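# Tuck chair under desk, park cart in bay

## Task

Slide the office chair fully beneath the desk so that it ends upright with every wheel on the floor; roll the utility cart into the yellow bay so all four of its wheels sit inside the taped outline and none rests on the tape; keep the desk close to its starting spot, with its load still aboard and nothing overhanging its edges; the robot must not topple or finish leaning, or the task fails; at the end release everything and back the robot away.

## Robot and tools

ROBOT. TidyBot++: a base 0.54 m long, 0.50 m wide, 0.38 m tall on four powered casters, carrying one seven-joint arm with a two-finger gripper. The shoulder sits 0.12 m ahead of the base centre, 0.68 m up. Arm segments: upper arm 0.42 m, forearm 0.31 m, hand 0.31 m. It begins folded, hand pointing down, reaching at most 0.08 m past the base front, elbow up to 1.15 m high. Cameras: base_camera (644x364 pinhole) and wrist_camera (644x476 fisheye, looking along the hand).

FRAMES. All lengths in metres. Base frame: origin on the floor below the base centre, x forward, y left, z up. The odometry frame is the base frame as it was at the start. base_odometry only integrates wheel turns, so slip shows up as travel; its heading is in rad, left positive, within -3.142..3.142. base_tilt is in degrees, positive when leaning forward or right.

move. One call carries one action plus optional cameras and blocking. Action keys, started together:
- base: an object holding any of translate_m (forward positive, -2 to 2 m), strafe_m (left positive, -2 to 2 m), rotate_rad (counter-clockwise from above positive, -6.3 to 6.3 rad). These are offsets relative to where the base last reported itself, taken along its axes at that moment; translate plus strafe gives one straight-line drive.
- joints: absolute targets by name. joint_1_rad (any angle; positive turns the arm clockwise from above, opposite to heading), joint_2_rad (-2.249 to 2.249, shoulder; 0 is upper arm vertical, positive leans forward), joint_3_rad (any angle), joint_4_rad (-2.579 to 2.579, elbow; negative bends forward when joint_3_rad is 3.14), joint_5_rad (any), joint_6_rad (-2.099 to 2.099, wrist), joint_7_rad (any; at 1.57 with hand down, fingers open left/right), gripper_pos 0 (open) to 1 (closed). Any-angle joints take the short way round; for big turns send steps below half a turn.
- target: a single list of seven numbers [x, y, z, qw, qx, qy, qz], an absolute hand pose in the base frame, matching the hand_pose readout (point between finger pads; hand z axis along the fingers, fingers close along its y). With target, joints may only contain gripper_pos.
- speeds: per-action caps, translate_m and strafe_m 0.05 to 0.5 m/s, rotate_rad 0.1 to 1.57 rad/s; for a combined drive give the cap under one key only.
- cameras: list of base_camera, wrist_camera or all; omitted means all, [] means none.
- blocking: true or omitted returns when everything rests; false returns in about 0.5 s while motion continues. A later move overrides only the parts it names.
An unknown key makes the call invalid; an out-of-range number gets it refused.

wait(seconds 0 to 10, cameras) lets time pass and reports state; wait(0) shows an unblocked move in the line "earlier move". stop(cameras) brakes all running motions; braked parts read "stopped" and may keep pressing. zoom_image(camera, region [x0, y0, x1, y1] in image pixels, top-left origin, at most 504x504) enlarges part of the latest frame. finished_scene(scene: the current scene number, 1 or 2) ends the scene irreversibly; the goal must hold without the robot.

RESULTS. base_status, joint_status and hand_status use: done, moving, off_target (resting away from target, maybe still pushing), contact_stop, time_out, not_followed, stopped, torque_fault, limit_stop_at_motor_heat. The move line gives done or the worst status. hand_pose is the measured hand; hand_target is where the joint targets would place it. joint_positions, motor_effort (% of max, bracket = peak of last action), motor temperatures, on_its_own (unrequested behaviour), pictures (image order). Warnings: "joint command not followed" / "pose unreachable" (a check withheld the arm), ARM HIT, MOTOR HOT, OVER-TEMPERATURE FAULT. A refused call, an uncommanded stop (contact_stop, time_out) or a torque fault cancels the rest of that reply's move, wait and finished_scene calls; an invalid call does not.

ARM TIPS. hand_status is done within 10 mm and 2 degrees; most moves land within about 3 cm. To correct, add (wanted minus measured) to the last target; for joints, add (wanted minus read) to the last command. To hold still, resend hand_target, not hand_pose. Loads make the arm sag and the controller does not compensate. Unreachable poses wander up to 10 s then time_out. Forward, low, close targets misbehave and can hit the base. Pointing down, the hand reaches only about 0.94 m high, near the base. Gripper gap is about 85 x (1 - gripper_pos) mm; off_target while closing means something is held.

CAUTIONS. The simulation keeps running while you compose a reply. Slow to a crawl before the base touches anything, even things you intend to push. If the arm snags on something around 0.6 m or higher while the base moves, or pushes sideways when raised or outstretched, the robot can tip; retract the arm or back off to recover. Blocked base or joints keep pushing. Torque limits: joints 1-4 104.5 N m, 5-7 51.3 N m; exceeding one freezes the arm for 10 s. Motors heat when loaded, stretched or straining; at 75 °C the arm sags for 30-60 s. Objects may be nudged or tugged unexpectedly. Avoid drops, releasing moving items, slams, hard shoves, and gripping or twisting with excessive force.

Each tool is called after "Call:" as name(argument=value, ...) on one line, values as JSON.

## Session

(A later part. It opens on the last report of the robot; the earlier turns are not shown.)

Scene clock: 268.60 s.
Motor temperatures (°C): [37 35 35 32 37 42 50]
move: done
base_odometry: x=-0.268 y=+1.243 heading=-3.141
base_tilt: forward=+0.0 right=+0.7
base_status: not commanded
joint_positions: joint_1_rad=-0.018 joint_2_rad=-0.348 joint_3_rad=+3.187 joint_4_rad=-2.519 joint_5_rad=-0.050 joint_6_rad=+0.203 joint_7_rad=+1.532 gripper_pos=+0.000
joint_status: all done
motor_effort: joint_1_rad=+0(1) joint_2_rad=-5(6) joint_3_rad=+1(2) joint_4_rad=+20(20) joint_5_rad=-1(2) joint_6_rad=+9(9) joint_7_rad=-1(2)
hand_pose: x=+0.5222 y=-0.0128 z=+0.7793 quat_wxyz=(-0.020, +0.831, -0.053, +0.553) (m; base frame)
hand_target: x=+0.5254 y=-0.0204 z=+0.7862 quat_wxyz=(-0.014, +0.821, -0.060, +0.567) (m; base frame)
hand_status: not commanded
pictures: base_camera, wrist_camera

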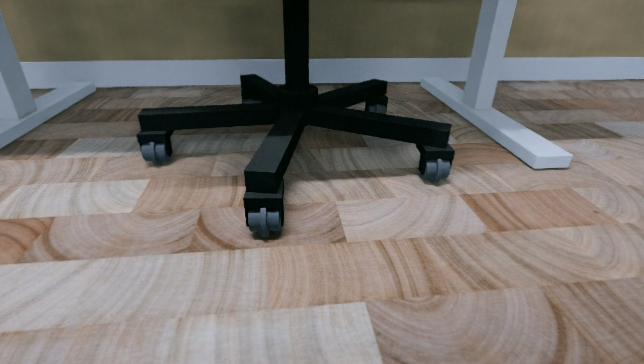

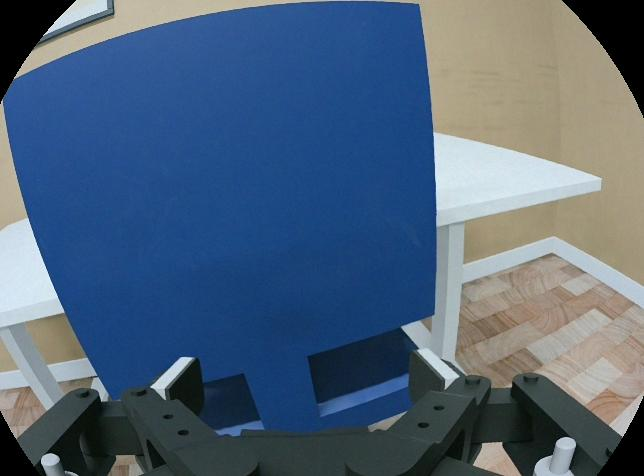

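Call:
move(joints={"joint_1_rad":-1.3}, base={"translate_m":0.35}, speeds={"translate_m":0.15}, cameras=[])

Call:
move(base={"translate_m":0.13}, speeds={"translate_m":0.05})

Call:
move(base={"translate_m":-0.48}, cameras=[])

Call:
move(joints={"joint_1_rad":0})

Scene clock: 279.80 s.
Motor temperatures (°C): [37 35 35 32 37 42 50]
move: done
base_odometry: x=-0.619 y=+1.243 heading=-3.141
base_tilt: forward=+0.0 right=+0.7
base_status: done
joint_positions: joint_1_rad=-1.281 joint_2_rad=-0.349 joint_3_rad=+3.187 joint_4_rad=-2.519 joint_5_rad=-0.050 joint_6_rad=+0.203 joint_7_rad=+1.532 gripper_pos=+0.000
joint_status: all done
motor_effort: joint_1_rad=+0(1) joint_2_rad=-6(6) joint_3_rad=+1(2) joint_4_rad=+19(20) joint_5_rad=-1(2) joint_6_rad=+8(8) joint_7_rad=-1(2)
hand_pose: x=+0.2534 y=+0.3803 z=+0.7795 quat_wxyz=(-0.343, +0.702, +0.448, +0.435) (m; base frame)
hand_target: x=+0.2474 y=+0.3861 z=+0.7862 quat_wxyz=(-0.354, +0.690, +0.449, +0.443) (m; base frame)
hand_status: not commanded
pictures: none
No camera images: "cameras" was empty.

Scene clock: 283.30 s.
Motor temperatures (°C): [37 35 35 32 37 42 50]
move: done
base_odometry: x=-0.749 y=+1.243 heading=-3.141
base_tilt: forward=+0.0 right=+0.7
base_status: done
joint_positions: joint_1_rad=-1.284 joint_2_rad=-0.349 joint_3_rad=+3.186 joint_4_rad=-2.519 joint_5_rad=-0.050 joint_6_rad=+0.204 joint_7_rad=+1.532 gripper_pos=+0.000
joint_status: not commanded
motor_effort: joint_1_rad=+0(2) joint_2_rad=-6(8) joint_3_rad=+1(3) joint_4_rad=+19(20) joint_5_rad=-2(2) joint_6_rad=+8(9) joint_7_rad=-1(2)
hand_pose: x=+0.2524 y=+0.3807 z=+0.7796 quat_wxyz=(-0.343, +0.701, +0.449, +0.435) (m; base frame)
hand_target: x=+0.2474 y=+0.3861 z=+0.7862 quat_wxyz=(-0.354, +0.690, +0.449, +0.443) (m; base frame)
hand_status: not commanded
pictures: base_camera, wrist_camera

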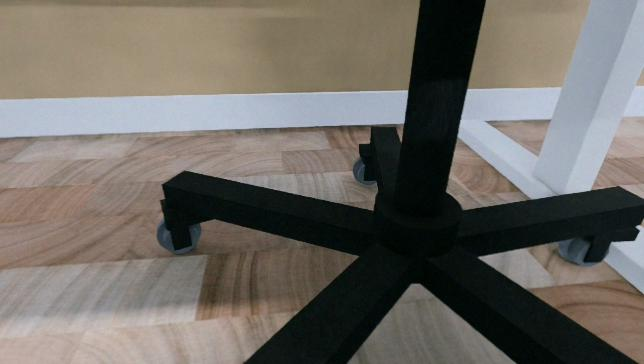

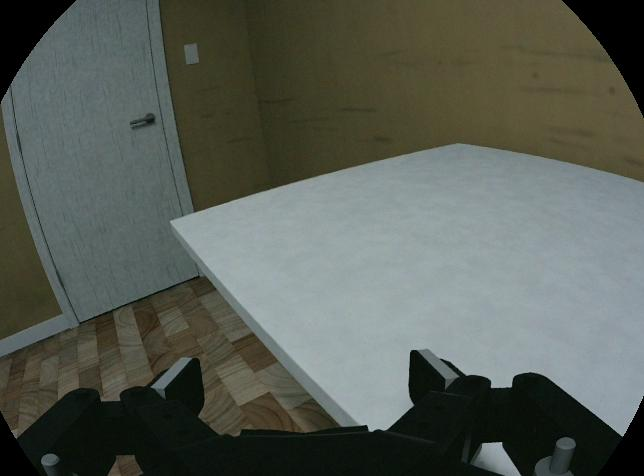

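Scene clock: 285.77 s.
Motor temperatures (°C): [37 35 35 32 37 42 50]
move: done
base_odometry: x=-0.268 y=+1.243 heading=-3.142
base_tilt: forward=+0.0 right=+0.7
base_status: done
joint_positions: joint_1_rad=-1.286 joint_2_rad=-0.349 joint_3_rad=+3.186 joint_4_rad=-2.519 joint_5_rad=-0.050 joint_6_rad=+0.204 joint_7_rad=+1.532 gripper_pos=+0.000
joint_status: not commanded
motor_effort: joint_1_rad=+0(1) joint_2_rad=-7(8) joint_3_rad=+1(3) joint_4_rad=+18(20) joint_5_rad=-2(2) joint_6_rad=+8(9) joint_7_rad=-1(2)
hand_pose: x=+0.2516 y=+0.3810 z=+0.7797 quat_wxyz=(-0.344, +0.701, +0.449, +0.434) (m; base frame)
hand_target: x=+0.2474 y=+0.3861 z=+0.7862 quat_wxyz=(-0.354, +0.690, +0.449, +0.443) (m; base frame)
hand_status: not commanded
pictures: none
No camera images: "cameras" was empty.

Scene clock: 288.33 s.
Motor temperatures (°C): [37 35 35 32 37 42 50]
move: done
base_odometry: x=-0.268 y=+1.243 heading=-3.142
base_tilt: forward=+0.0 right=+0.7
base_status: not commanded
joint_positions: joint_1_rad=-0.019 joint_2_rad=-0.349 joint_3_rad=+3.186 joint_4_rad=-2.519 joint_5_rad=-0.050 joint_6_rad=+0.204 joint_7_rad=+1.532 gripper_pos=+0.000
joint_status: all done
motor_effort: joint_1_rad=+0(1) joint_2_rad=-6(6) joint_3_rad=+1(2) joint_4_rad=+19(20) joint_5_rad=-2(2) joint_6_rad=+8(9) joint_7_rad=-1(2)
hand_pose: x=+0.5222 y=-0.0126 z=+0.7797 quat_wxyz=(-0.020, +0.831, -0.053, +0.554) (m; base frame)
hand_target: x=+0.5254 y=-0.0204 z=+0.7862 quat_wxyz=(-0.014, +0.821, -0.060, +0.567) (m; base frame)
hand_status: not commanded
pictures: base_camera, wrist_camera

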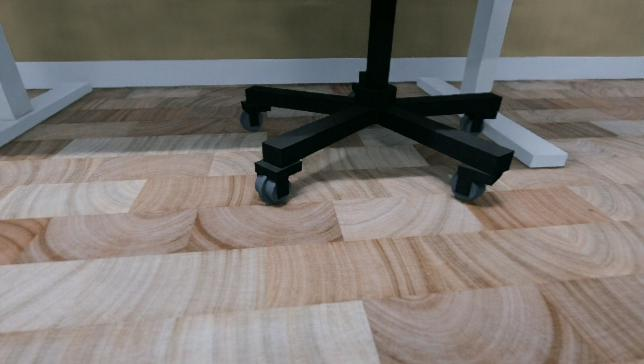

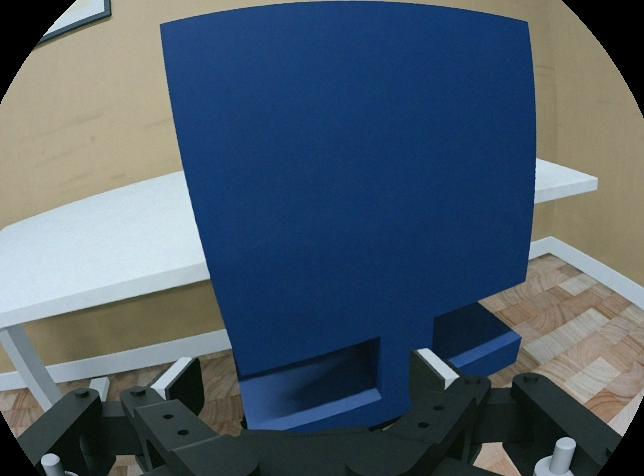

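Call:
move(base={"strafe_m":-0.6}, joints={"joint_1_rad":1.57}, cameras=[])

Call:
move(base={"translate_m":0.46}, speeds={"translate_m":0.15}, cameras=["base_camera"])

Call:
move(base={"strafe_m":0.28}, speeds={"strafe_m":0.08}, cameras=["base_camera"])

Scene clock: 304.63 s.
Motor temperatures (°C): [37 35 35 32 37 42 50]
move: done
base_odometry: x=-0.268 y=+1.844 heading=+3.141
base_tilt: forward=+0.0 right=+0.7
base_status: done
joint_positions: joint_1_rad=+1.552 joint_2_rad=-0.349 joint_3_rad=+3.186 joint_4_rad=-2.519 joint_5_rad=-0.050 joint_6_rad=+0.204 joint_7_rad=+1.532 gripper_pos=+0.000
joint_status: all done
motor_effort: joint_1_rad=+0(1) joint_2_rad=-6(7) joint_3_rad=+1(2) joint_4_rad=+19(20) joint_5_rad=-2(2) joint_6_rad=+8(9) joint_7_rad=+0(2)
hand_pose: x=+0.1067 y=-0.4033 z=+0.7797 quat_wxyz=(+0.377, +0.550, -0.625, +0.406) (m; base frame)
hand_target: x=+0.0989 y=-0.4064 z=+0.7862 quat_wxyz=(+0.391, +0.539, -0.623, +0.411) (m; base frame)
hand_status: not commanded
pictures: none
No camera images: "cameras" was empty.

Scene clock: 308.33 s.
Motor temperatures (°C): [37 35 35 32 37 42 50]
move: done
base_odometry: x=-0.728 y=+1.844 heading=+3.141
base_tilt: forward=+0.0 right=+0.7
base_status: done
joint_positions: joint_1_rad=+1.553 joint_2_rad=-0.349 joint_3_rad=+3.186 joint_4_rad=-2.519 joint_5_rad=-0.050 joint_6_rad=+0.204 joint_7_rad=+1.532 gripper_pos=+0.000
joint_status: not commanded
motor_effort: joint_1_rad=+0(1) joint_2_rad=-6(6) joint_3_rad=+1(2) joint_4_rad=+19(20) joint_5_rad=-2(2) joint_6_rad=+7(9) joint_7_rad=+0(2)
hand_pose: x=+0.1063 y=-0.4033 z=+0.7797 quat_wxyz=(+0.377, +0.550, -0.625, +0.405) (m; base frame)
hand_target: x=+0.0989 y=-0.4064 z=+0.7862 quat_wxyz=(+0.391, +0.539, -0.623, +0.411) (m; base frame)
hand_status: not commanded
pictures: base_camera

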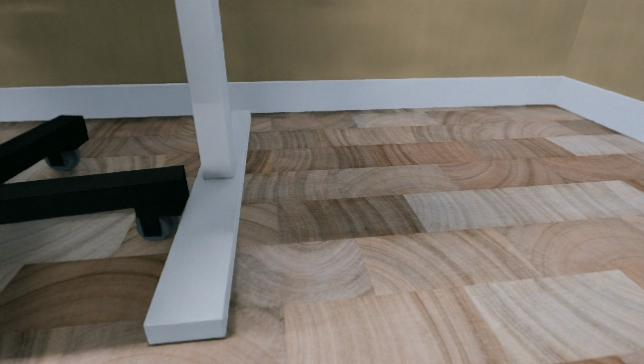

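Scene clock: 312.33 s.
Motor temperatures (°C): [37 35 35 32 37 42 50]
move: done
base_odometry: x=-0.729 y=+1.564 heading=+3.141
base_tilt: forward=+0.0 right=+0.7
base_status: done
joint_positions: joint_1_rad=+1.553 joint_2_rad=-0.348 joint_3_rad=+3.186 joint_4_rad=-2.519 joint_5_rad=-0.050 joint_6_rad=+0.204 joint_7_rad=+1.532 gripper_pos=+0.000
joint_status: not commanded
motor_effort: joint_1_rad=+0(0) joint_2_rad=-5(8) joint_3_rad=+1(1) joint_4_rad=+19(20) joint_5_rad=-2(2) joint_6_rad=+8(9) joint_7_rad=+0(2)
hand_pose: x=+0.1063 y=-0.4033 z=+0.7796 quat_wxyz=(+0.377, +0.550, -0.625, +0.405) (m; base frame)
hand_target: x=+0.0989 y=-0.4064 z=+0.7862 quat_wxyz=(+0.391, +0.539, -0.623, +0.411) (m; base frame)
hand_status: not commanded
pictures: base_camera

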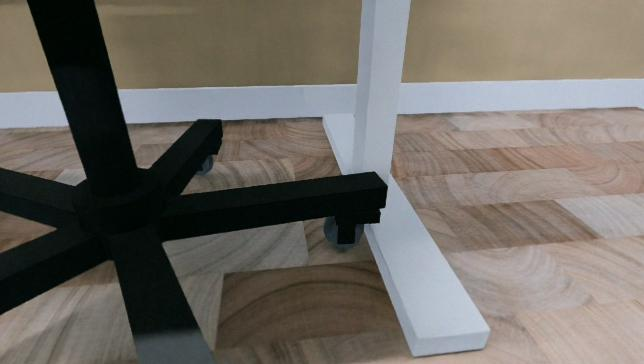

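Call:
move(base={"strafe_m":0.14}, speeds={"strafe_m":0.08}, cameras=[])

Call:
move(base={"translate_m":-0.46}, cameras=[])

Call:
move(base={"strafe_m":0.2}, joints={"joint_1_rad":0})

Scene clock: 322.70 s.
Motor temperatures (°C): [37 35 35 32 37 42 50]
move: done
base_odometry: x=-0.729 y=+1.423 heading=+3.141
base_tilt: forward=+0.0 right=+0.7
base_status: done
joint_positions: joint_1_rad=+1.553 joint_2_rad=-0.348 joint_3_rad=+3.186 joint_4_rad=-2.519 joint_5_rad=-0.050 joint_6_rad=+0.204 joint_7_rad=+1.532 gripper_pos=+0.000
joint_status: not commanded
motor_effort: joint_1_rad=+0(0) joint_2_rad=-5(8) joint_3_rad=+1(2) joint_4_rad=+18(20) joint_5_rad=-1(2) joint_6_rad=+8(9) joint_7_rad=+0(2)
hand_pose: x=+0.1063 y=-0.4034 z=+0.7794 quat_wxyz=(+0.377, +0.550, -0.625, +0.405) (m; base frame)
hand_target: x=+0.0989 y=-0.4064 z=+0.7862 quat_wxyz=(+0.391, +0.539, -0.623, +0.411) (m; base frame)
hand_status: not commanded
pictures: none
No camera images: "cameras" was empty.

Scene clock: 324.97 s.
Motor temperatures (°C): [37 35 35 32 37 42 50]
move: done
base_odometry: x=-0.269 y=+1.423 heading=+3.140
base_tilt: forward=+0.0 right=+0.7
base_status: done
joint_positions: joint_1_rad=+1.554 joint_2_rad=-0.348 joint_3_rad=+3.186 joint_4_rad=-2.519 joint_5_rad=-0.050 joint_6_rad=+0.204 joint_7_rad=+1.532 gripper_pos=+0.000
joint_status: not commanded
motor_effort: joint_1_rad=+0(1) joint_2_rad=-6(6) joint_3_rad=+1(2) joint_4_rad=+19(20) joint_5_rad=-2(2) joint_6_rad=+7(9) joint_7_rad=-1(2)
hand_pose: x=+0.1055 y=-0.4034 z=+0.7794 quat_wxyz=(+0.378, +0.550, -0.626, +0.405) (m; base frame)
hand_target: x=+0.0989 y=-0.4064 z=+0.7862 quat_wxyz=(+0.391, +0.539, -0.623, +0.411) (m; base frame)
hand_status: not commanded
pictures: none
No camera images: "cameras" was empty.

Scene clock: 327.77 s.
Motor temperatures (°C): [37 35 35 32 37 42 50]
move: done
base_odometry: x=-0.269 y=+1.223 heading=+3.141
base_tilt: forward=+0.0 right=+0.7
base_status: done
joint_positions: joint_1_rad=+0.018 joint_2_rad=-0.350 joint_3_rad=+3.186 joint_4_rad=-2.519 joint_5_rad=-0.050 joint_6_rad=+0.205 joint_7_rad=+1.532 gripper_pos=+0.000
joint_status: all done
motor_effort: joint_1_rad=+0(1) joint_2_rad=-6(10) joint_3_rad=+1(2) joint_4_rad=+19(20) joint_5_rad=-1(2) joint_6_rad=+8(9) joint_7_rad=-1(2)
hand_pose: x=+0.5215 y=-0.0275 z=+0.7804 quat_wxyz=(-0.010, +0.829, -0.068, +0.555) (m; base frame)
hand_target: x=+0.5254 y=-0.0204 z=+0.7862 quat_wxyz=(-0.014, +0.821, -0.060, +0.567) (m; base frame)
hand_status: not commanded
pictures: base_camera, wrist_camera

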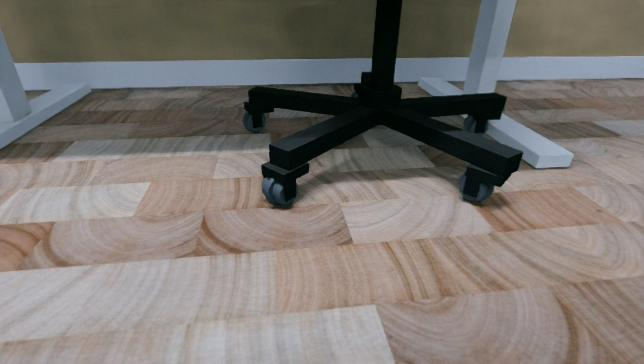

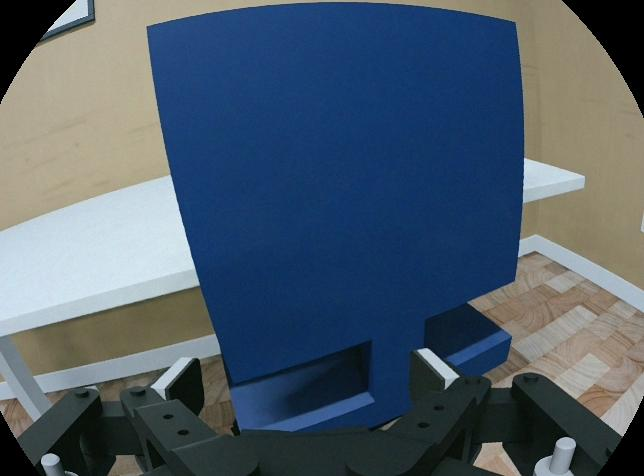

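Call:
move(base={"strafe_m":-0.36,"translate_m":0.08}, joints={"joint_1_rad":-1.57}, cameras=[])

Call:
move(base={"rotate_rad":0.35}, cameras=["base_camera"])

Call:
move(base={"translate_m":0.48}, speeds={"translate_m":0.08})

Scene clock: 338.73 s.
Motor temperatures (°C): [37 35 35 32 37 42 50]
move: done
base_odometry: x=-0.349 y=+1.583 heading=+3.141
base_tilt: forward=+0.0 right=+0.7
base_status: done
joint_positions: joint_1_rad=-1.552 joint_2_rad=-0.349 joint_3_rad=+3.186 joint_4_rad=-2.519 joint_5_rad=-0.050 joint_6_rad=+0.205 joint_7_rad=+1.532 gripper_pos=+0.000
joint_status: all done
motor_effort: joint_1_rad=+0(1) joint_2_rad=-6(7) joint_3_rad=+1(2) joint_4_rad=+18(20) joint_5_rad=-1(2) joint_6_rad=+7(9) joint_7_rad=+0(2)
hand_pose: x=+0.1469 y=+0.4026 z=+0.7804 quat_wxyz=(-0.399, +0.635, +0.538, +0.386) (m; base frame)
hand_target: x=+0.1398 y=+0.4063 z=+0.7862 quat_wxyz=(-0.411, +0.623, +0.538, +0.391) (m; base frame)
hand_status: not commanded
pictures: none
No camera images: "cameras" was empty.

Scene clock: 339.97 s.
Motor temperatures (°C): [37 35 35 32 37 42 50]
move: done
base_odometry: x=-0.349 y=+1.583 heading=-2.792
base_tilt: forward=+0.0 right=+0.7
base_status: done
joint_positions: joint_1_rad=-1.556 joint_2_rad=-0.349 joint_3_rad=+3.186 joint_4_rad=-2.519 joint_5_rad=-0.050 joint_6_rad=+0.205 joint_7_rad=+1.532 gripper_pos=+0.000
joint_status: not commanded
motor_effort: joint_1_rad=+0(1) joint_2_rad=-6(7) joint_3_rad=+1(2) joint_4_rad=+20(20) joint_5_rad=-2(2) joint_6_rad=+7(8) joint_7_rad=-1(2)
hand_pose: x=+0.1449 y=+0.4027 z=+0.7804 quat_wxyz=(-0.400, +0.634, +0.539, +0.385) (m; base frame)
hand_target: x=+0.1398 y=+0.4063 z=+0.7862 quat_wxyz=(-0.411, +0.623, +0.538, +0.391) (m; base frame)
hand_status: not commanded
pictures: base_camera

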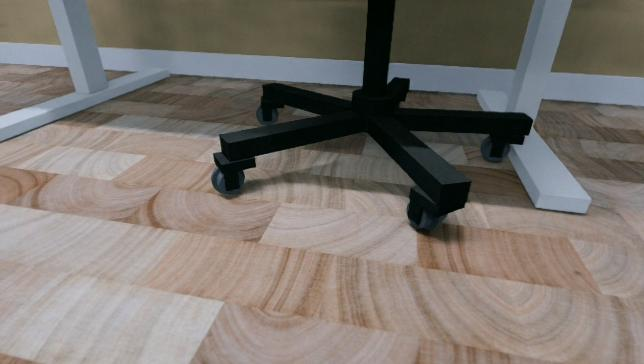

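Scene clock: 346.47 s.
Motor temperatures (°C): [37 35 35 32 37 42 50]
move: done
base_odometry: x=-0.799 y=+1.419 heading=-2.792
base_tilt: forward=+0.0 right=+0.7
base_status: done
joint_positions: joint_1_rad=-1.557 joint_2_rad=-0.349 joint_3_rad=+3.186 joint_4_rad=-2.519 joint_5_rad=-0.050 joint_6_rad=+0.205 joint_7_rad=+1.532 gripper_pos=+0.000
joint_status: not commanded
motor_effort: joint_1_rad=+0(1) joint_2_rad=-5(7) joint_3_rad=+1(3) joint_4_rad=+19(20) joint_5_rad=-1(2) joint_6_rad=+7(9) joint_7_rad=+0(2)
hand_pose: x=+0.1447 y=+0.4028 z=+0.7805 quat_wxyz=(-0.400, +0.633, +0.539, +0.385) (m; base frame)
hand_target: x=+0.1398 y=+0.4063 z=+0.7862 quat_wxyz=(-0.411, +0.623, +0.538, +0.391) (m; base frame)
hand_status: not commanded
pictures: base_camera, wrist_camera

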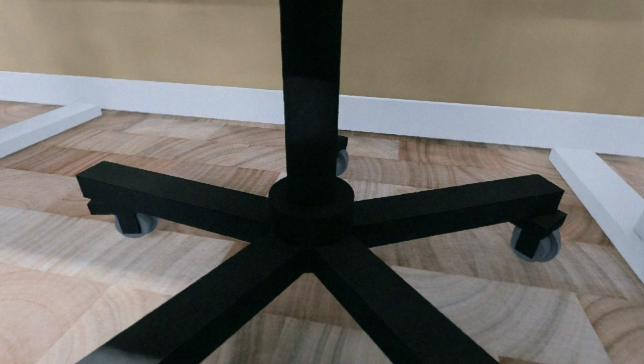

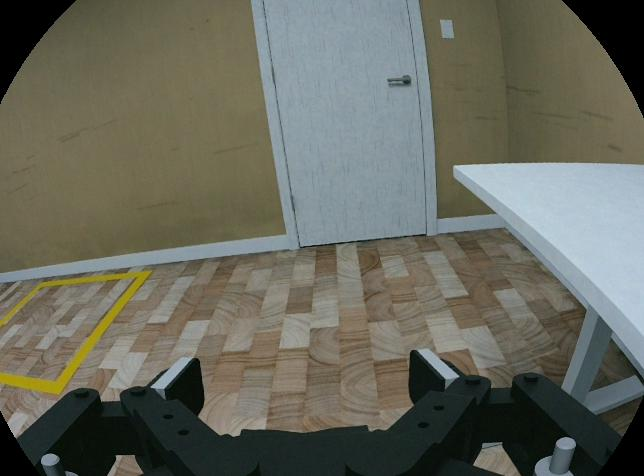

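Call:
move(base={"translate_m":0.1}, speeds={"translate_m":0.05})

Call:
move(base={"translate_m":-0.55}, cameras=[])

Call:
move(joints={"joint_1_rad":0})

Scene clock: 355.10 s.
Motor temperatures (°C): [37 35 35 32 37 42 50]
move: time_out
base_odometry: x=-0.890 y=+1.386 heading=-2.792
base_tilt: forward=+0.0 right=+0.7
base_status: translate_m time_out (by the wheels' count: +0.097 of +0.100)
joint_positions: joint_1_rad=-1.541 joint_2_rad=-0.348 joint_3_rad=+3.187 joint_4_rad=-2.519 joint_5_rad=-0.050 joint_6_rad=+0.205 joint_7_rad=+1.532 gripper_pos=+0.000
joint_status: not commanded
motor_effort: joint_1_rad=-4(11) joint_2_rad=-6(8) joint_3_rad=+1(2) joint_4_rad=+19(20) joint_5_rad=-1(2) joint_6_rad=+7(9) joint_7_rad=-1(2)
hand_pose: x=+0.1512 y=+0.4025 z=+0.7797 quat_wxyz=(-0.396, +0.638, +0.535, +0.387) (m; base frame)
hand_target: x=+0.1398 y=+0.4063 z=+0.7862 quat_wxyz=(-0.411, +0.623, +0.538, +0.391) (m; base frame)
hand_status: not commanded
pictures: base_camera, wrist_camera

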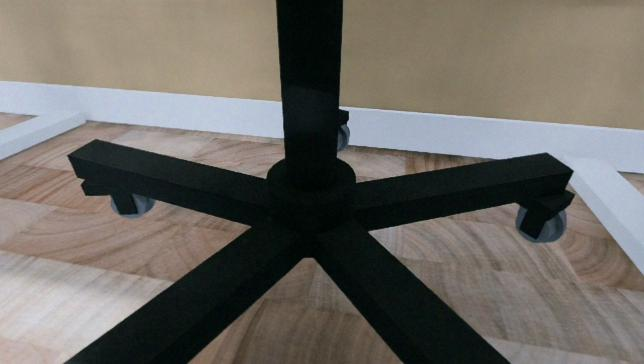

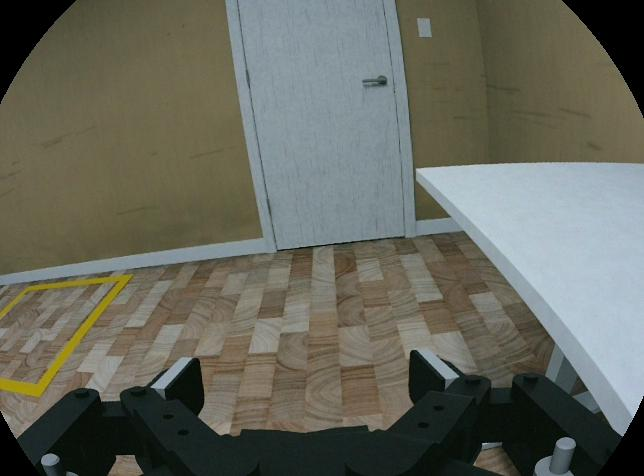

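not run: a stop that you did not command came earlier in this reply.

not run: a stop that you did not command came earlier in this reply.

Call:
move(base={"translate_m":-0.55}, cameras=[])

Call:
move(joints={"joint_1_rad":0})

Scene clock: 360.97 s.
Motor temperatures (°C): [37 35 35 32 37 42 50]
move: done
base_odometry: x=-0.373 y=+1.575 heading=-2.792
base_tilt: forward=+0.0 right=+0.7
base_status: done
joint_positions: joint_1_rad=-1.558 joint_2_rad=-0.348 joint_3_rad=+3.186 joint_4_rad=-2.519 joint_5_rad=-0.050 joint_6_rad=+0.205 joint_7_rad=+1.532 gripper_pos=+0.000
joint_status: not commanded
motor_effort: joint_1_rad=+0(5) joint_2_rad=-6(7) joint_3_rad=+1(3) joint_4_rad=+19(20) joint_5_rad=-1(2) joint_6_rad=+7(8) joint_7_rad=-1(2)
hand_pose: x=+0.1442 y=+0.4030 z=+0.7797 quat_wxyz=(-0.400, +0.633, +0.540, +0.384) (m; base frame)
hand_target: x=+0.1398 y=+0.4063 z=+0.7862 quat_wxyz=(-0.411, +0.623, +0.538, +0.391) (m; base frame)
hand_status: not commanded
pictures: none
No camera images: "cameras" was empty.

Scene clock: 363.77 s.
Motor temperatures (°C): [37 35 35 32 37 42 50]
move: done
base_odometry: x=-0.373 y=+1.575 heading=-2.792
base_tilt: forward=+0.0 right=+0.7
base_status: not commanded
joint_positions: joint_1_rad=-0.018 joint_2_rad=-0.348 joint_3_rad=+3.186 joint_4_rad=-2.519 joint_5_rad=-0.050 joint_6_rad=+0.205 joint_7_rad=+1.532 gripper_pos=+0.000
joint_status: all done
motor_effort: joint_1_rad=+0(1) joint_2_rad=-6(6) joint_3_rad=+1(2) joint_4_rad=+19(20) joint_5_rad=-1(2) joint_6_rad=+8(8) joint_7_rad=-1(2)
hand_pose: x=+0.5226 y=-0.0126 z=+0.7797 quat_wxyz=(-0.020, +0.831, -0.053, +0.554) (m; base frame)
hand_target: x=+0.5254 y=-0.0204 z=+0.7862 quat_wxyz=(-0.014, +0.821, -0.060, +0.567) (m; base frame)
hand_status: not commanded
pictures: base_camera, wrist_camera

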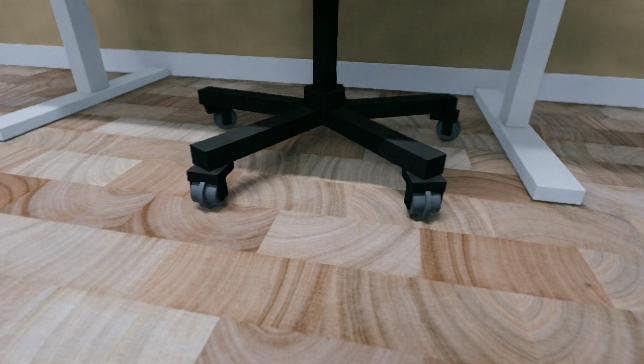

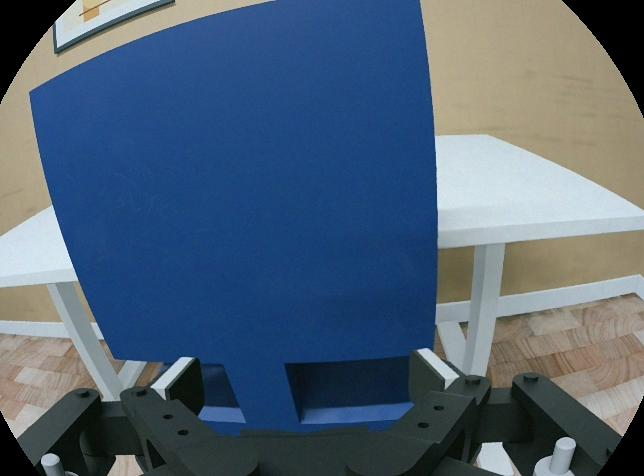

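Call:
move(base={"rotate_rad":-0.35}, joints={"gripper_pos":1}, cameras=[])

Call:
move(base={"strafe_m":0.53,"translate_m":-0.1})

Scene clock: 375.17 s.
Motor temperatures (°C): [37 35 35 32 37 42 50]
move: done
base_odometry: x=-0.373 y=+1.575 heading=-3.142
base_tilt: forward=+0.0 right=+0.7
base_status: done
joint_positions: joint_1_rad=-0.012 joint_2_rad=-0.348 joint_3_rad=+3.186 joint_4_rad=-2.519 joint_5_rad=-0.050 joint_6_rad=+0.205 joint_7_rad=+1.532 gripper_pos=+0.999
joint_status: all done
motor_effort: joint_1_rad=+0(1) joint_2_rad=-6(6) joint_3_rad=+1(2) joint_4_rad=+19(20) joint_5_rad=-2(2) joint_6_rad=+8(9) joint_7_rad=-2(2)
hand_pose: x=+0.5225 y=-0.0151 z=+0.7797 quat_wxyz=(-0.018, +0.831, -0.055, +0.554) (m; base frame)
hand_target: x=+0.5254 y=-0.0204 z=+0.7862 quat_wxyz=(-0.014, +0.821, -0.060, +0.567) (m; base frame)
hand_status: not commanded
pictures: none
No camera images: "cameras" was empty.

Scene clock: 377.57 s.
Motor temperatures (°C): [37 35 35 32 37 42 50]
move: done
base_odometry: x=-0.273 y=+1.044 heading=+3.141
base_tilt: forward=+0.0 right=+0.7
base_status: done
joint_positions: joint_1_rad=-0.012 joint_2_rad=-0.348 joint_3_rad=+3.186 joint_4_rad=-2.519 joint_5_rad=-0.050 joint_6_rad=+0.205 joint_7_rad=+1.532 gripper_pos=+0.999
joint_status: not commanded
motor_effort: joint_1_rad=+0(1) joint_2_rad=-6(7) joint_3_rad=+1(2) joint_4_rad=+19(20) joint_5_rad=-1(2) joint_6_rad=+7(9) joint_7_rad=-1(1)
hand_pose: x=+0.5225 y=-0.0150 z=+0.7797 quat_wxyz=(-0.018, +0.831, -0.055, +0.554) (m; base frame)
hand_target: x=+0.5254 y=-0.0204 z=+0.7862 quat_wxyz=(-0.014, +0.821, -0.060, +0.567) (m; base frame)
hand_status: not commanded
pictures: base_camera, wrist_camera

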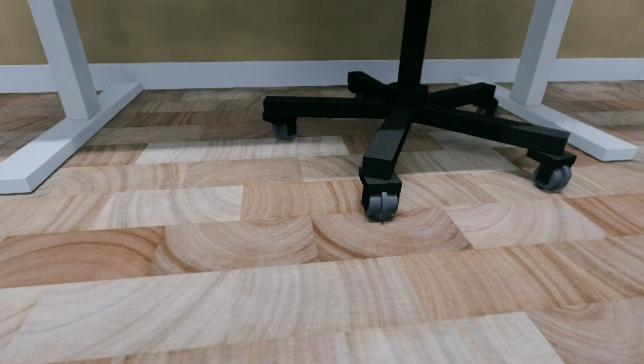

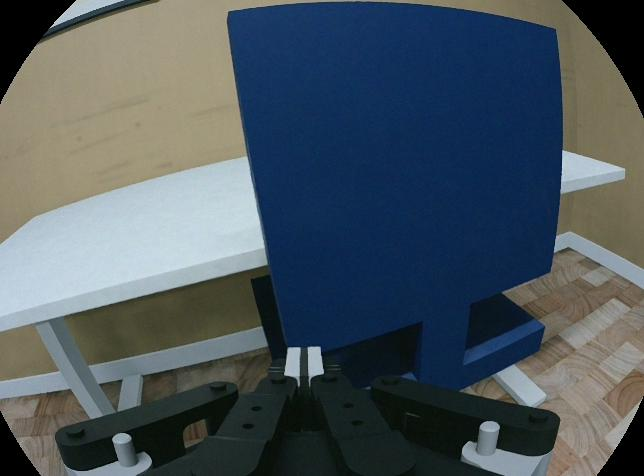

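Call:
move(base={"strafe_m":-0.07}, cameras=[])

Call:
move(base={"translate_m":0.2}, speeds={"translate_m":0.05}, cameras=["wrist_camera"])

Scene clock: 383.53 s.
Motor temperatures (°C): [37 35 35 32 37 42 50]
move: done
base_odometry: x=-0.273 y=+1.115 heading=+3.141
base_tilt: forward=+0.0 right=+0.7
base_status: done
joint_positions: joint_1_rad=-0.012 joint_2_rad=-0.347 joint_3_rad=+3.186 joint_4_rad=-2.519 joint_5_rad=-0.050 joint_6_rad=+0.206 joint_7_rad=+1.532 gripper_pos=+0.999
joint_status: not commanded
motor_effort: joint_1_rad=+0(1) joint_2_rad=-6(8) joint_3_rad=+1(2) joint_4_rad=+19(20) joint_5_rad=-1(2) joint_6_rad=+8(9) joint_7_rad=-1(1)
hand_pose: x=+0.5225 y=-0.0150 z=+0.7797 quat_wxyz=(-0.018, +0.831, -0.055, +0.554) (m; base frame)
hand_target: x=+0.5254 y=-0.0204 z=+0.7862 quat_wxyz=(-0.014, +0.821, -0.060, +0.567) (m; base frame)
hand_status: not commanded
pictures: none
No camera images: "cameras" was empty.

Scene clock: 388.00 s.
Motor temperatures (°C): [37 35 35 32 37 42 50]
move: done
base_odometry: x=-0.473 y=+1.115 heading=+3.141
base_tilt: forward=+0.0 right=+0.7
base_status: done
joint_positions: joint_1_rad=-0.012 joint_2_rad=-0.347 joint_3_rad=+3.186 joint_4_rad=-2.519 joint_5_rad=-0.050 joint_6_rad=+0.206 joint_7_rad=+1.532 gripper_pos=+0.999
joint_status: not commanded
motor_effort: joint_1_rad=+0(0) joint_2_rad=-6(8) joint_3_rad=+1(1) joint_4_rad=+19(20) joint_5_rad=-2(2) joint_6_rad=+7(9) joint_7_rad=-1(2)
hand_pose: x=+0.5225 y=-0.0150 z=+0.7797 quat_wxyz=(-0.018, +0.831, -0.055, +0.554) (m; base frame)
hand_target: x=+0.5254 y=-0.0204 z=+0.7862 quat_wxyz=(-0.014, +0.821, -0.060, +0.567) (m; base frame)
hand_status: not commanded
pictures: wrist_camera

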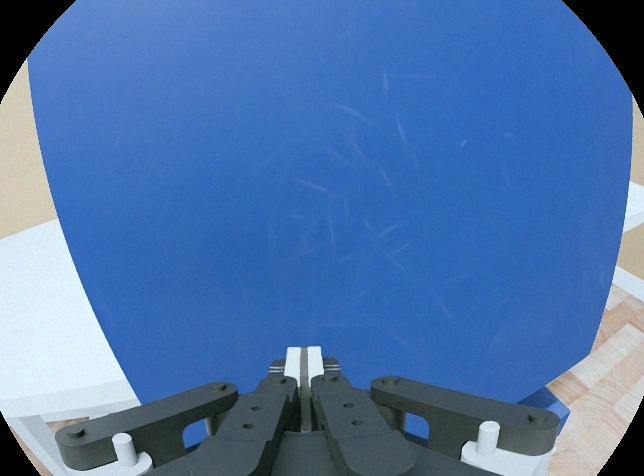

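Call:
move(base={"translate_m":0.1,"strafe_m":0.06}, speeds={"translate_m":0.05}, cameras=["wrist_camera"])

Call:
move(base={"translate_m":0.05}, speeds={"translate_m":0.05}, cameras=["wrist_camera"])

Scene clock: 397.27 s.
Motor temperatures (°C): [37 35 35 32 37 42 50]
move: time_out
base_odometry: x=-0.571 y=+1.057 heading=+3.141
base_tilt: forward=-0.1 right=+0.7
base_status: translate_m time_out (by the wheels' count: +0.098 of +0.100); strafe_m time_out (by the wheels' count: +0.058 of +0.060)
joint_positions: joint_1_rad=+0.054 joint_2_rad=-0.458 joint_3_rad=+3.230 joint_4_rad=-2.608 joint_5_rad=-0.050 joint_6_rad=+0.205 joint_7_rad=+1.532 gripper_pos=+0.999
joint_status: not commanded
motor_effort: joint_1_rad=-11(14) joint_2_rad=+21(26) joint_3_rad=-7(11) joint_4_rad=+38(42) joint_5_rad=+1(3) joint_6_rad=+15(17) joint_7_rad=-1(2)
hand_pose: x=+0.4828 y=-0.0540 z=+0.7729 quat_wxyz=(+0.001, +0.820, -0.104, +0.562) (m; base frame)
hand_target: x=+0.5254 y=-0.0204 z=+0.7862 quat_wxyz=(-0.014, +0.821, -0.060, +0.567) (m; base frame)
hand_status: not commanded
pictures: wrist_camera

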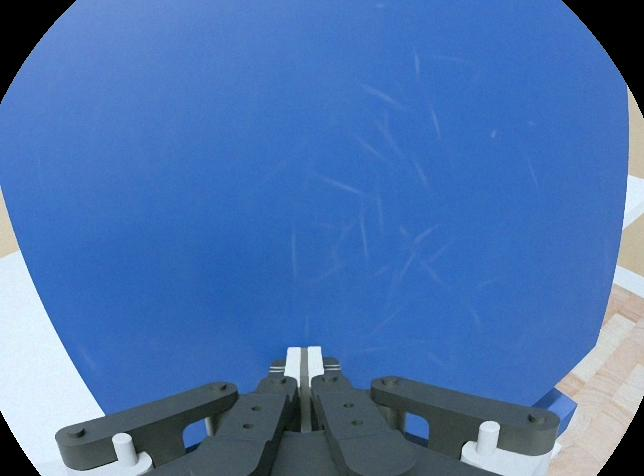

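not run: a stop that you did not command came earlier in this reply.

Call:
move(base={"translate_m":-0.55})

Scene clock: 402.60 s.
Motor temperatures (°C): [37 35 35 32 37 42 50]
move: done
base_odometry: x=-0.021 y=+1.056 heading=+3.141
base_tilt: forward=+0.0 right=+0.7
base_status: done
joint_positions: joint_1_rad=+0.010 joint_2_rad=-0.341 joint_3_rad=+3.194 joint_4_rad=-2.518 joint_5_rad=-0.050 joint_6_rad=+0.219 joint_7_rad=+1.532 gripper_pos=+0.999
joint_status: not commanded
motor_effort: joint_1_rad=+0(11) joint_2_rad=-6(22) joint_3_rad=+1(7) joint_4_rad=+19(34) joint_5_rad=-1(2) joint_6_rad=+8(13) joint_7_rad=-1(2)
hand_pose: x=+0.5245 y=-0.0277 z=+0.7816 quat_wxyz=(-0.011, +0.827, -0.068, +0.557) (m; base frame)
hand_target: x=+0.5254 y=-0.0204 z=+0.7862 quat_wxyz=(-0.014, +0.821, -0.060, +0.567) (m; base frame)
hand_status: not commanded
pictures: base_camera, wrist_camera

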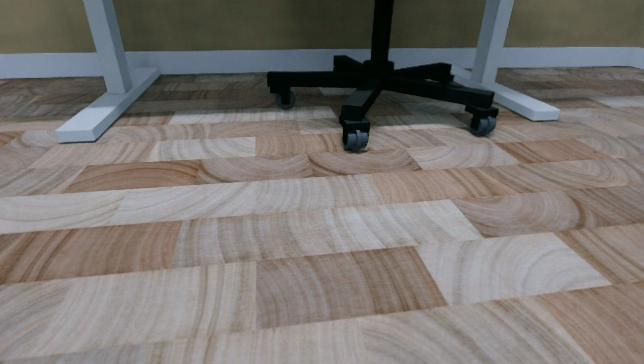

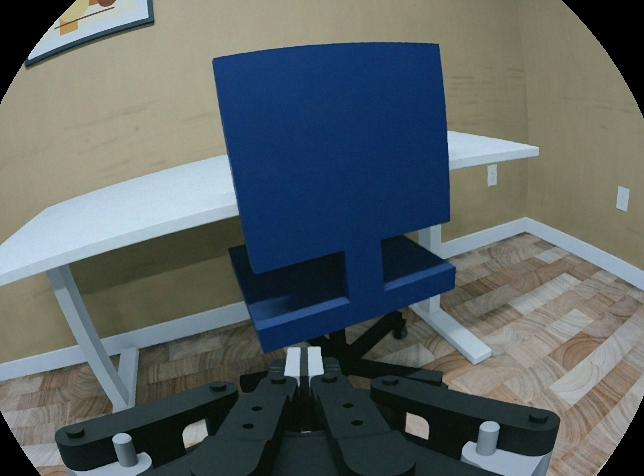

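Call:
move(base={"strafe_m":-1.0}, joints={"joint_1_rad":-1.57,"joint_6_rad":-0.88,"gripper_pos":0}, cameras=[])

Call:
move(base={"translate_m":-1.2}, cameras=[])

Call:
move(base={"rotate_rad":1.46})

Scene clock: 422.83 s.
Motor temperatures (°C): [37 35 34 32 37 42 50]
move: done
base_odometry: x=-0.020 y=+2.056 heading=+3.140
base_tilt: forward=+0.0 right=+0.7
base_status: done
joint_positions: joint_1_rad=-1.551 joint_2_rad=-0.342 joint_3_rad=+3.194 joint_4_rad=-2.518 joint_5_rad=-0.050 joint_6_rad=-0.840 joint_7_rad=+1.532 gripper_pos=+0.000
joint_status: all done
motor_effort: joint_1_rad=+0(1) joint_2_rad=-1(7) joint_3_rad=+1(2) joint_4_rad=+14(19) joint_5_rad=-2(2) joint_6_rad=+1(9) joint_7_rad=-1(2)
hand_pose: x=+0.1154 y=+0.1578 z=+0.5911 quat_wxyz=(-0.064, +0.753, +0.655, +0.025) (m; base frame)
hand_target: x=+0.1102 y=+0.1406 z=+0.5872 quat_wxyz=(-0.046, +0.744, +0.666, +0.008) (m; base frame)
hand_status: not commanded
pictures: none
No camera images: "cameras" was empty.

Scene clock: 426.60 s.
Motor temperatures (°C): [37 35 34 32 37 42 50]
move: done
base_odometry: x=+1.179 y=+2.055 heading=+3.140
base_tilt: forward=+0.0 right=+0.7
base_status: done
joint_positions: joint_1_rad=-1.554 joint_2_rad=-0.343 joint_3_rad=+3.190 joint_4_rad=-2.518 joint_5_rad=-0.050 joint_6_rad=-0.844 joint_7_rad=+1.532 gripper_pos=+0.000
joint_status: not commanded
motor_effort: joint_1_rad=+0(2) joint_2_rad=-2(4) joint_3_rad=+1(4) joint_4_rad=+14(16) joint_5_rad=-2(5) joint_6_rad=+1(2) joint_7_rad=+0(2)
hand_pose: x=+0.1143 y=+0.1563 z=+0.5910 quat_wxyz=(-0.062, +0.751, +0.657, +0.024) (m; base frame)
hand_target: x=+0.1102 y=+0.1406 z=+0.5872 quat_wxyz=(-0.046, +0.744, +0.666, +0.008) (m; base frame)
hand_status: not commanded
pictures: none
No camera images: "cameras" was empty.

Scene clock: 428.80 s.
Motor temperatures (°C): [37 35 34 32 37 42 50]
move: done
base_odometry: x=+1.179 y=+2.055 heading=-1.684
base_tilt: forward=+0.0 right=+0.7
base_status: done
joint_positions: joint_1_rad=-1.554 joint_2_rad=-0.343 joint_3_rad=+3.190 joint_4_rad=-2.518 joint_5_rad=-0.050 joint_6_rad=-0.844 joint_7_rad=+1.532 gripper_pos=+0.000
joint_status: not commanded
motor_effort: joint_1_rad=+0(1) joint_2_rad=-2(2) joint_3_rad=+1(2) joint_4_rad=+14(16) joint_5_rad=-2(3) joint_6_rad=+1(2) joint_7_rad=-1(2)
hand_pose: x=+0.1142 y=+0.1563 z=+0.5910 quat_wxyz=(-0.062, +0.751, +0.657, +0.024) (m; base frame)
hand_target: x=+0.1102 y=+0.1406 z=+0.5872 quat_wxyz=(-0.046, +0.744, +0.666, +0.008) (m; base frame)
hand_status: not commanded
pictures: base_camera, wrist_camera

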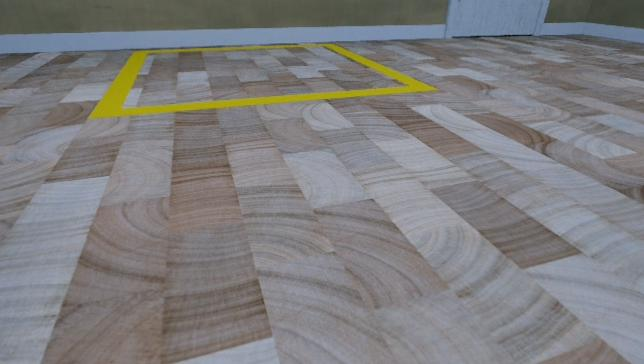

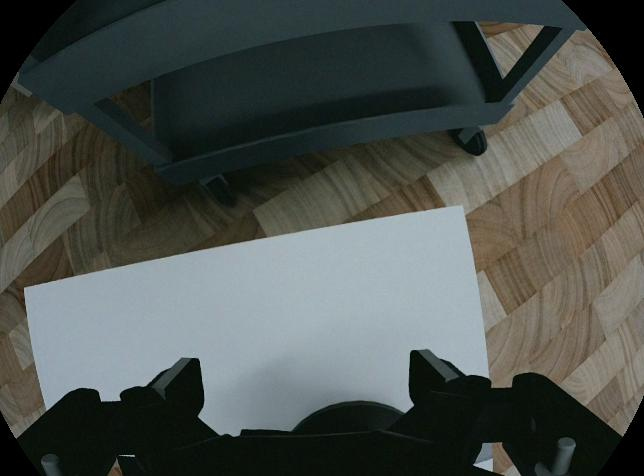

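Call:
move(base={"strafe_m":-0.5}, joints={"joint_6_rad":0.2}, cameras=["wrist_camera"])

Call:
move(base={"rotate_rad":1.57})

Scene clock: 436.70 s.
Motor temperatures (°C): [37 35 34 32 37 42 50]
move: done
base_odometry: x=+0.682 y=+2.111 heading=-1.683
base_tilt: forward=+0.0 right=+0.7
base_status: done
joint_positions: joint_1_rad=-1.554 joint_2_rad=-0.348 joint_3_rad=+3.190 joint_4_rad=-2.520 joint_5_rad=-0.050 joint_6_rad=+0.151 joint_7_rad=+1.532 gripper_pos=+0.000
joint_status: all done
motor_effort: joint_1_rad=+0(0) joint_2_rad=-6(7) joint_3_rad=+1(1) joint_4_rad=+19(20) joint_5_rad=-2(2) joint_6_rad=+8(9) joint_7_rad=+0(2)
hand_pose: x=+0.1459 y=+0.3956 z=+0.7639 quat_wxyz=(-0.383, +0.647, +0.548, +0.368) (m; base frame)
hand_target: x=+0.1386 y=+0.4005 z=+0.7719 quat_wxyz=(-0.397, +0.633, +0.548, +0.376) (m; base frame)
hand_status: not commanded
pictures: wrist_camera

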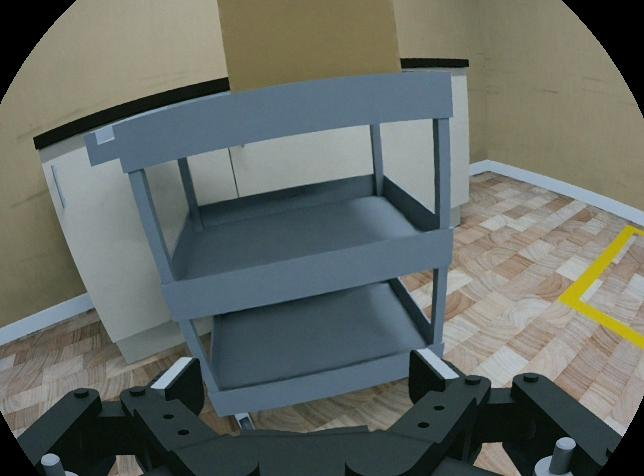

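Scene clock: 439.00 s.
Motor temperatures (°C): [37 35 34 32 37 42 50]
move: done
base_odometry: x=+0.682 y=+2.111 heading=-0.113
base_tilt: forward=+0.0 right=+0.7
base_status: done
joint_positions: joint_1_rad=-1.557 joint_2_rad=-0.348 joint_3_rad=+3.190 joint_4_rad=-2.520 joint_5_rad=-0.050 joint_6_rad=+0.152 joint_7_rad=+1.532 gripper_pos=+0.000
joint_status: not commanded
motor_effort: joint_1_rad=+0(1) joint_2_rad=-5(7) joint_3_rad=+1(2) joint_4_rad=+19(19) joint_5_rad=-2(2) joint_6_rad=+8(9) joint_7_rad=-2(2)
hand_pose: x=+0.1449 y=+0.3958 z=+0.7642 quat_wxyz=(-0.384, +0.646, +0.548, +0.368) (m; base frame)
hand_target: x=+0.1386 y=+0.4005 z=+0.7719 quat_wxyz=(-0.397, +0.633, +0.548, +0.376) (m; base frame)
hand_status: not commanded
pictures: base_camera, wrist_camera

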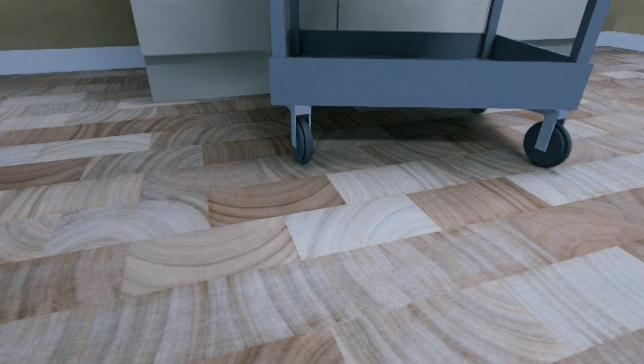

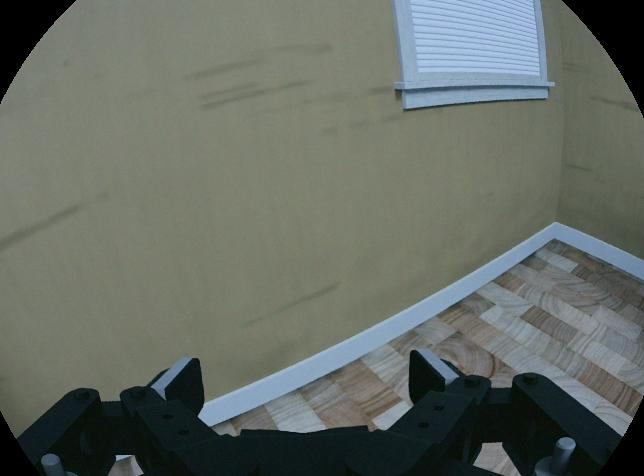

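Call:
move(joints={"joint_1_rad":0,"joint_6_rad":0.3}, cameras=[])

Call:
move(target=[0.58,0,0.66,0,0.707,0,0.707])

Scene clock: 459.97 s.
Motor temperatures (°C): [37 35 34 32 37 42 50]
move: done
base_odometry: x=+0.682 y=+2.111 heading=-0.113
base_tilt: forward=+0.0 right=+0.7
base_status: not commanded
joint_positions: joint_1_rad=-0.018 joint_2_rad=-0.348 joint_3_rad=+3.190 joint_4_rad=-2.520 joint_5_rad=-0.050 joint_6_rad=+0.248 joint_7_rad=+1.532 gripper_pos=+0.000
joint_status: all done
motor_effort: joint_1_rad=+0(1) joint_2_rad=-6(6) joint_3_rad=+1(2) joint_4_rad=+18(20) joint_5_rad=-2(2) joint_6_rad=+8(9) joint_7_rad=+0(2)
hand_pose: x=+0.5271 y=-0.0154 z=+0.7918 quat_wxyz=(-0.019, +0.819, -0.055, +0.571) (m; base frame)
hand_target: x=+0.5305 y=-0.0216 z=+0.8009 quat_wxyz=(-0.013, +0.807, -0.060, +0.587) (m; base frame)
hand_status: not commanded
pictures: none
No camera images: "cameras" was empty.

Scene clock: 463.03 s.
Motor temperatures (°C): [37 35 34 32 37 42 50]
move: off_target
base_odometry: x=+0.682 y=+2.111 heading=-0.113
base_tilt: forward=+0.0 right=+0.7
base_status: not commanded
joint_positions: joint_1_rad=-0.018 joint_2_rad=+1.033 joint_3_rad=+3.173 joint_4_rad=-2.567 joint_5_rad=-0.050 joint_6_rad=+2.049 joint_7_rad=+1.532 gripper_pos=+0.000
joint_status: not commanded
motor_effort: joint_1_rad=+0(0) joint_2_rad=-31(32) joint_3_rad=+1(1) joint_4_rad=-3(20) joint_5_rad=-2(2) joint_6_rad=+9(9) joint_7_rad=-1(2)
hand_pose: x=+0.6524 y=-0.0128 z=+0.6222 quat_wxyz=(+0.018, +0.699, -0.011, +0.715) (m; base frame)
hand_target: x=+0.6455 y=-0.0005 z=+0.6200 quat_wxyz=(+0.000, +0.697, +0.001, +0.717) (m; base frame)
hand_status: off_target (0.083 m and 2.8 deg from the pose sent, 0.143 m and 21.3 deg at the start; a joint's target at an end of its range on 73 of 73 steps)
pictures: base_camera, wrist_camera

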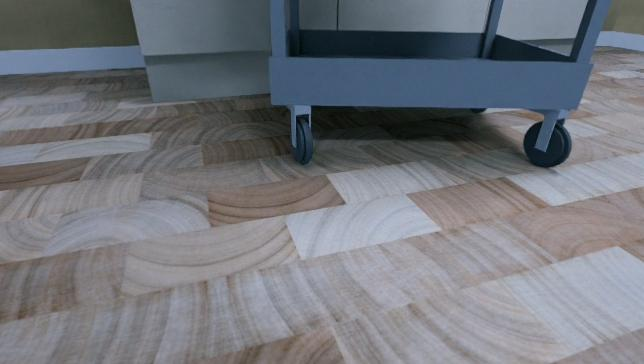

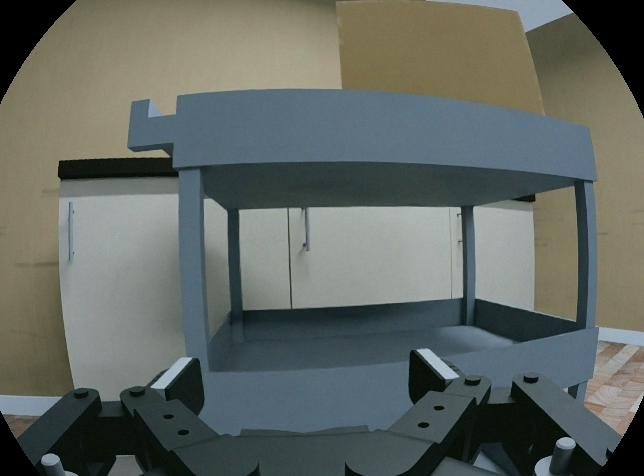

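Call:
move(base={"strafe_m":-0.43}, cameras=["wrist_camera"])

Scene clock: 475.67 s.
Motor temperatures (°C): [37 35 34 32 37 42 50]
move: done
base_odometry: x=+0.633 y=+1.684 heading=-0.112
base_tilt: forward=+0.0 right=+0.7
base_status: done
joint_positions: joint_1_rad=-0.002 joint_2_rad=+1.033 joint_3_rad=+3.167 joint_4_rad=-2.568 joint_5_rad=-0.050 joint_6_rad=+2.053 joint_7_rad=+1.532 gripper_pos=+0.000
joint_status: not commanded
motor_effort: joint_1_rad=+0(3) joint_2_rad=-31(31) joint_3_rad=+1(2) joint_4_rad=-2(4) joint_5_rad=-2(3) joint_6_rad=+9(9) joint_7_rad=-1(2)
hand_pose: x=+0.6518 y=-0.0198 z=+0.6229 quat_wxyz=(+0.022, +0.698, -0.017, +0.715) (m; base frame)
hand_target: x=+0.6455 y=-0.0005 z=+0.6200 quat_wxyz=(+0.000, +0.697, +0.001, +0.717) (m; base frame)
hand_status: not commanded
pictures: wrist_camera

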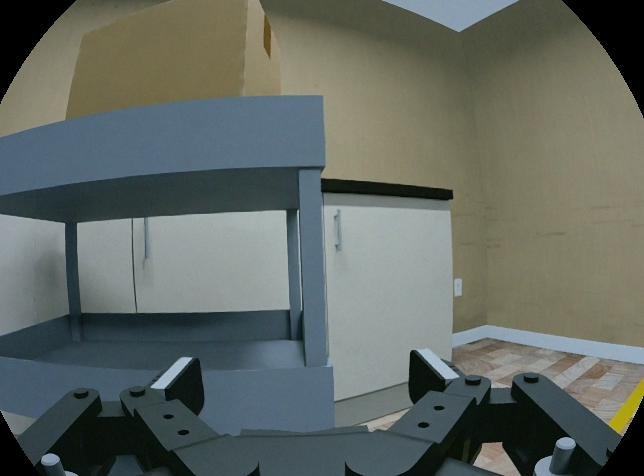

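Call:
move(base={"translate_m":0.13}, speeds={"translate_m":0.1}, cameras=["wrist_camera"])

Scene clock: 481.40 s.
Motor temperatures (°C): [37 35 34 32 37 42 50]
move: done
base_odometry: x=+0.763 y=+1.669 heading=-0.113
base_tilt: forward=+0.0 right=+0.7
base_status: done
joint_positions: joint_1_rad=-0.002 joint_2_rad=+1.034 joint_3_rad=+3.167 joint_4_rad=-2.573 joint_5_rad=-0.050 joint_6_rad=+2.054 joint_7_rad=+1.532 gripper_pos=+0.000
joint_status: not commanded
motor_effort: joint_1_rad=+0(1) joint_2_rad=-30(31) joint_3_rad=+1(1) joint_4_rad=-3(4) joint_5_rad=-2(2) joint_6_rad=+9(9) joint_7_rad=-1(2)
hand_pose: x=+0.6505 y=-0.0197 z=+0.6220 quat_wxyz=(+0.022, +0.700, -0.017, +0.714) (m; base frame)
hand_target: x=+0.6455 y=-0.0005 z=+0.6200 quat_wxyz=(+0.000, +0.697, +0.001, +0.717) (m; base frame)
hand_status: not commanded
pictures: wrist_camera

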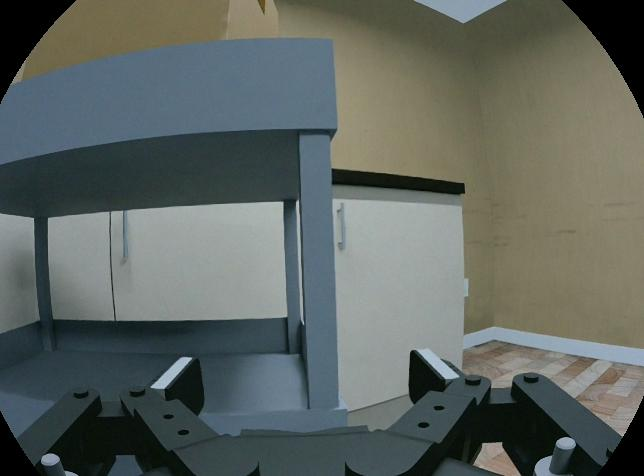

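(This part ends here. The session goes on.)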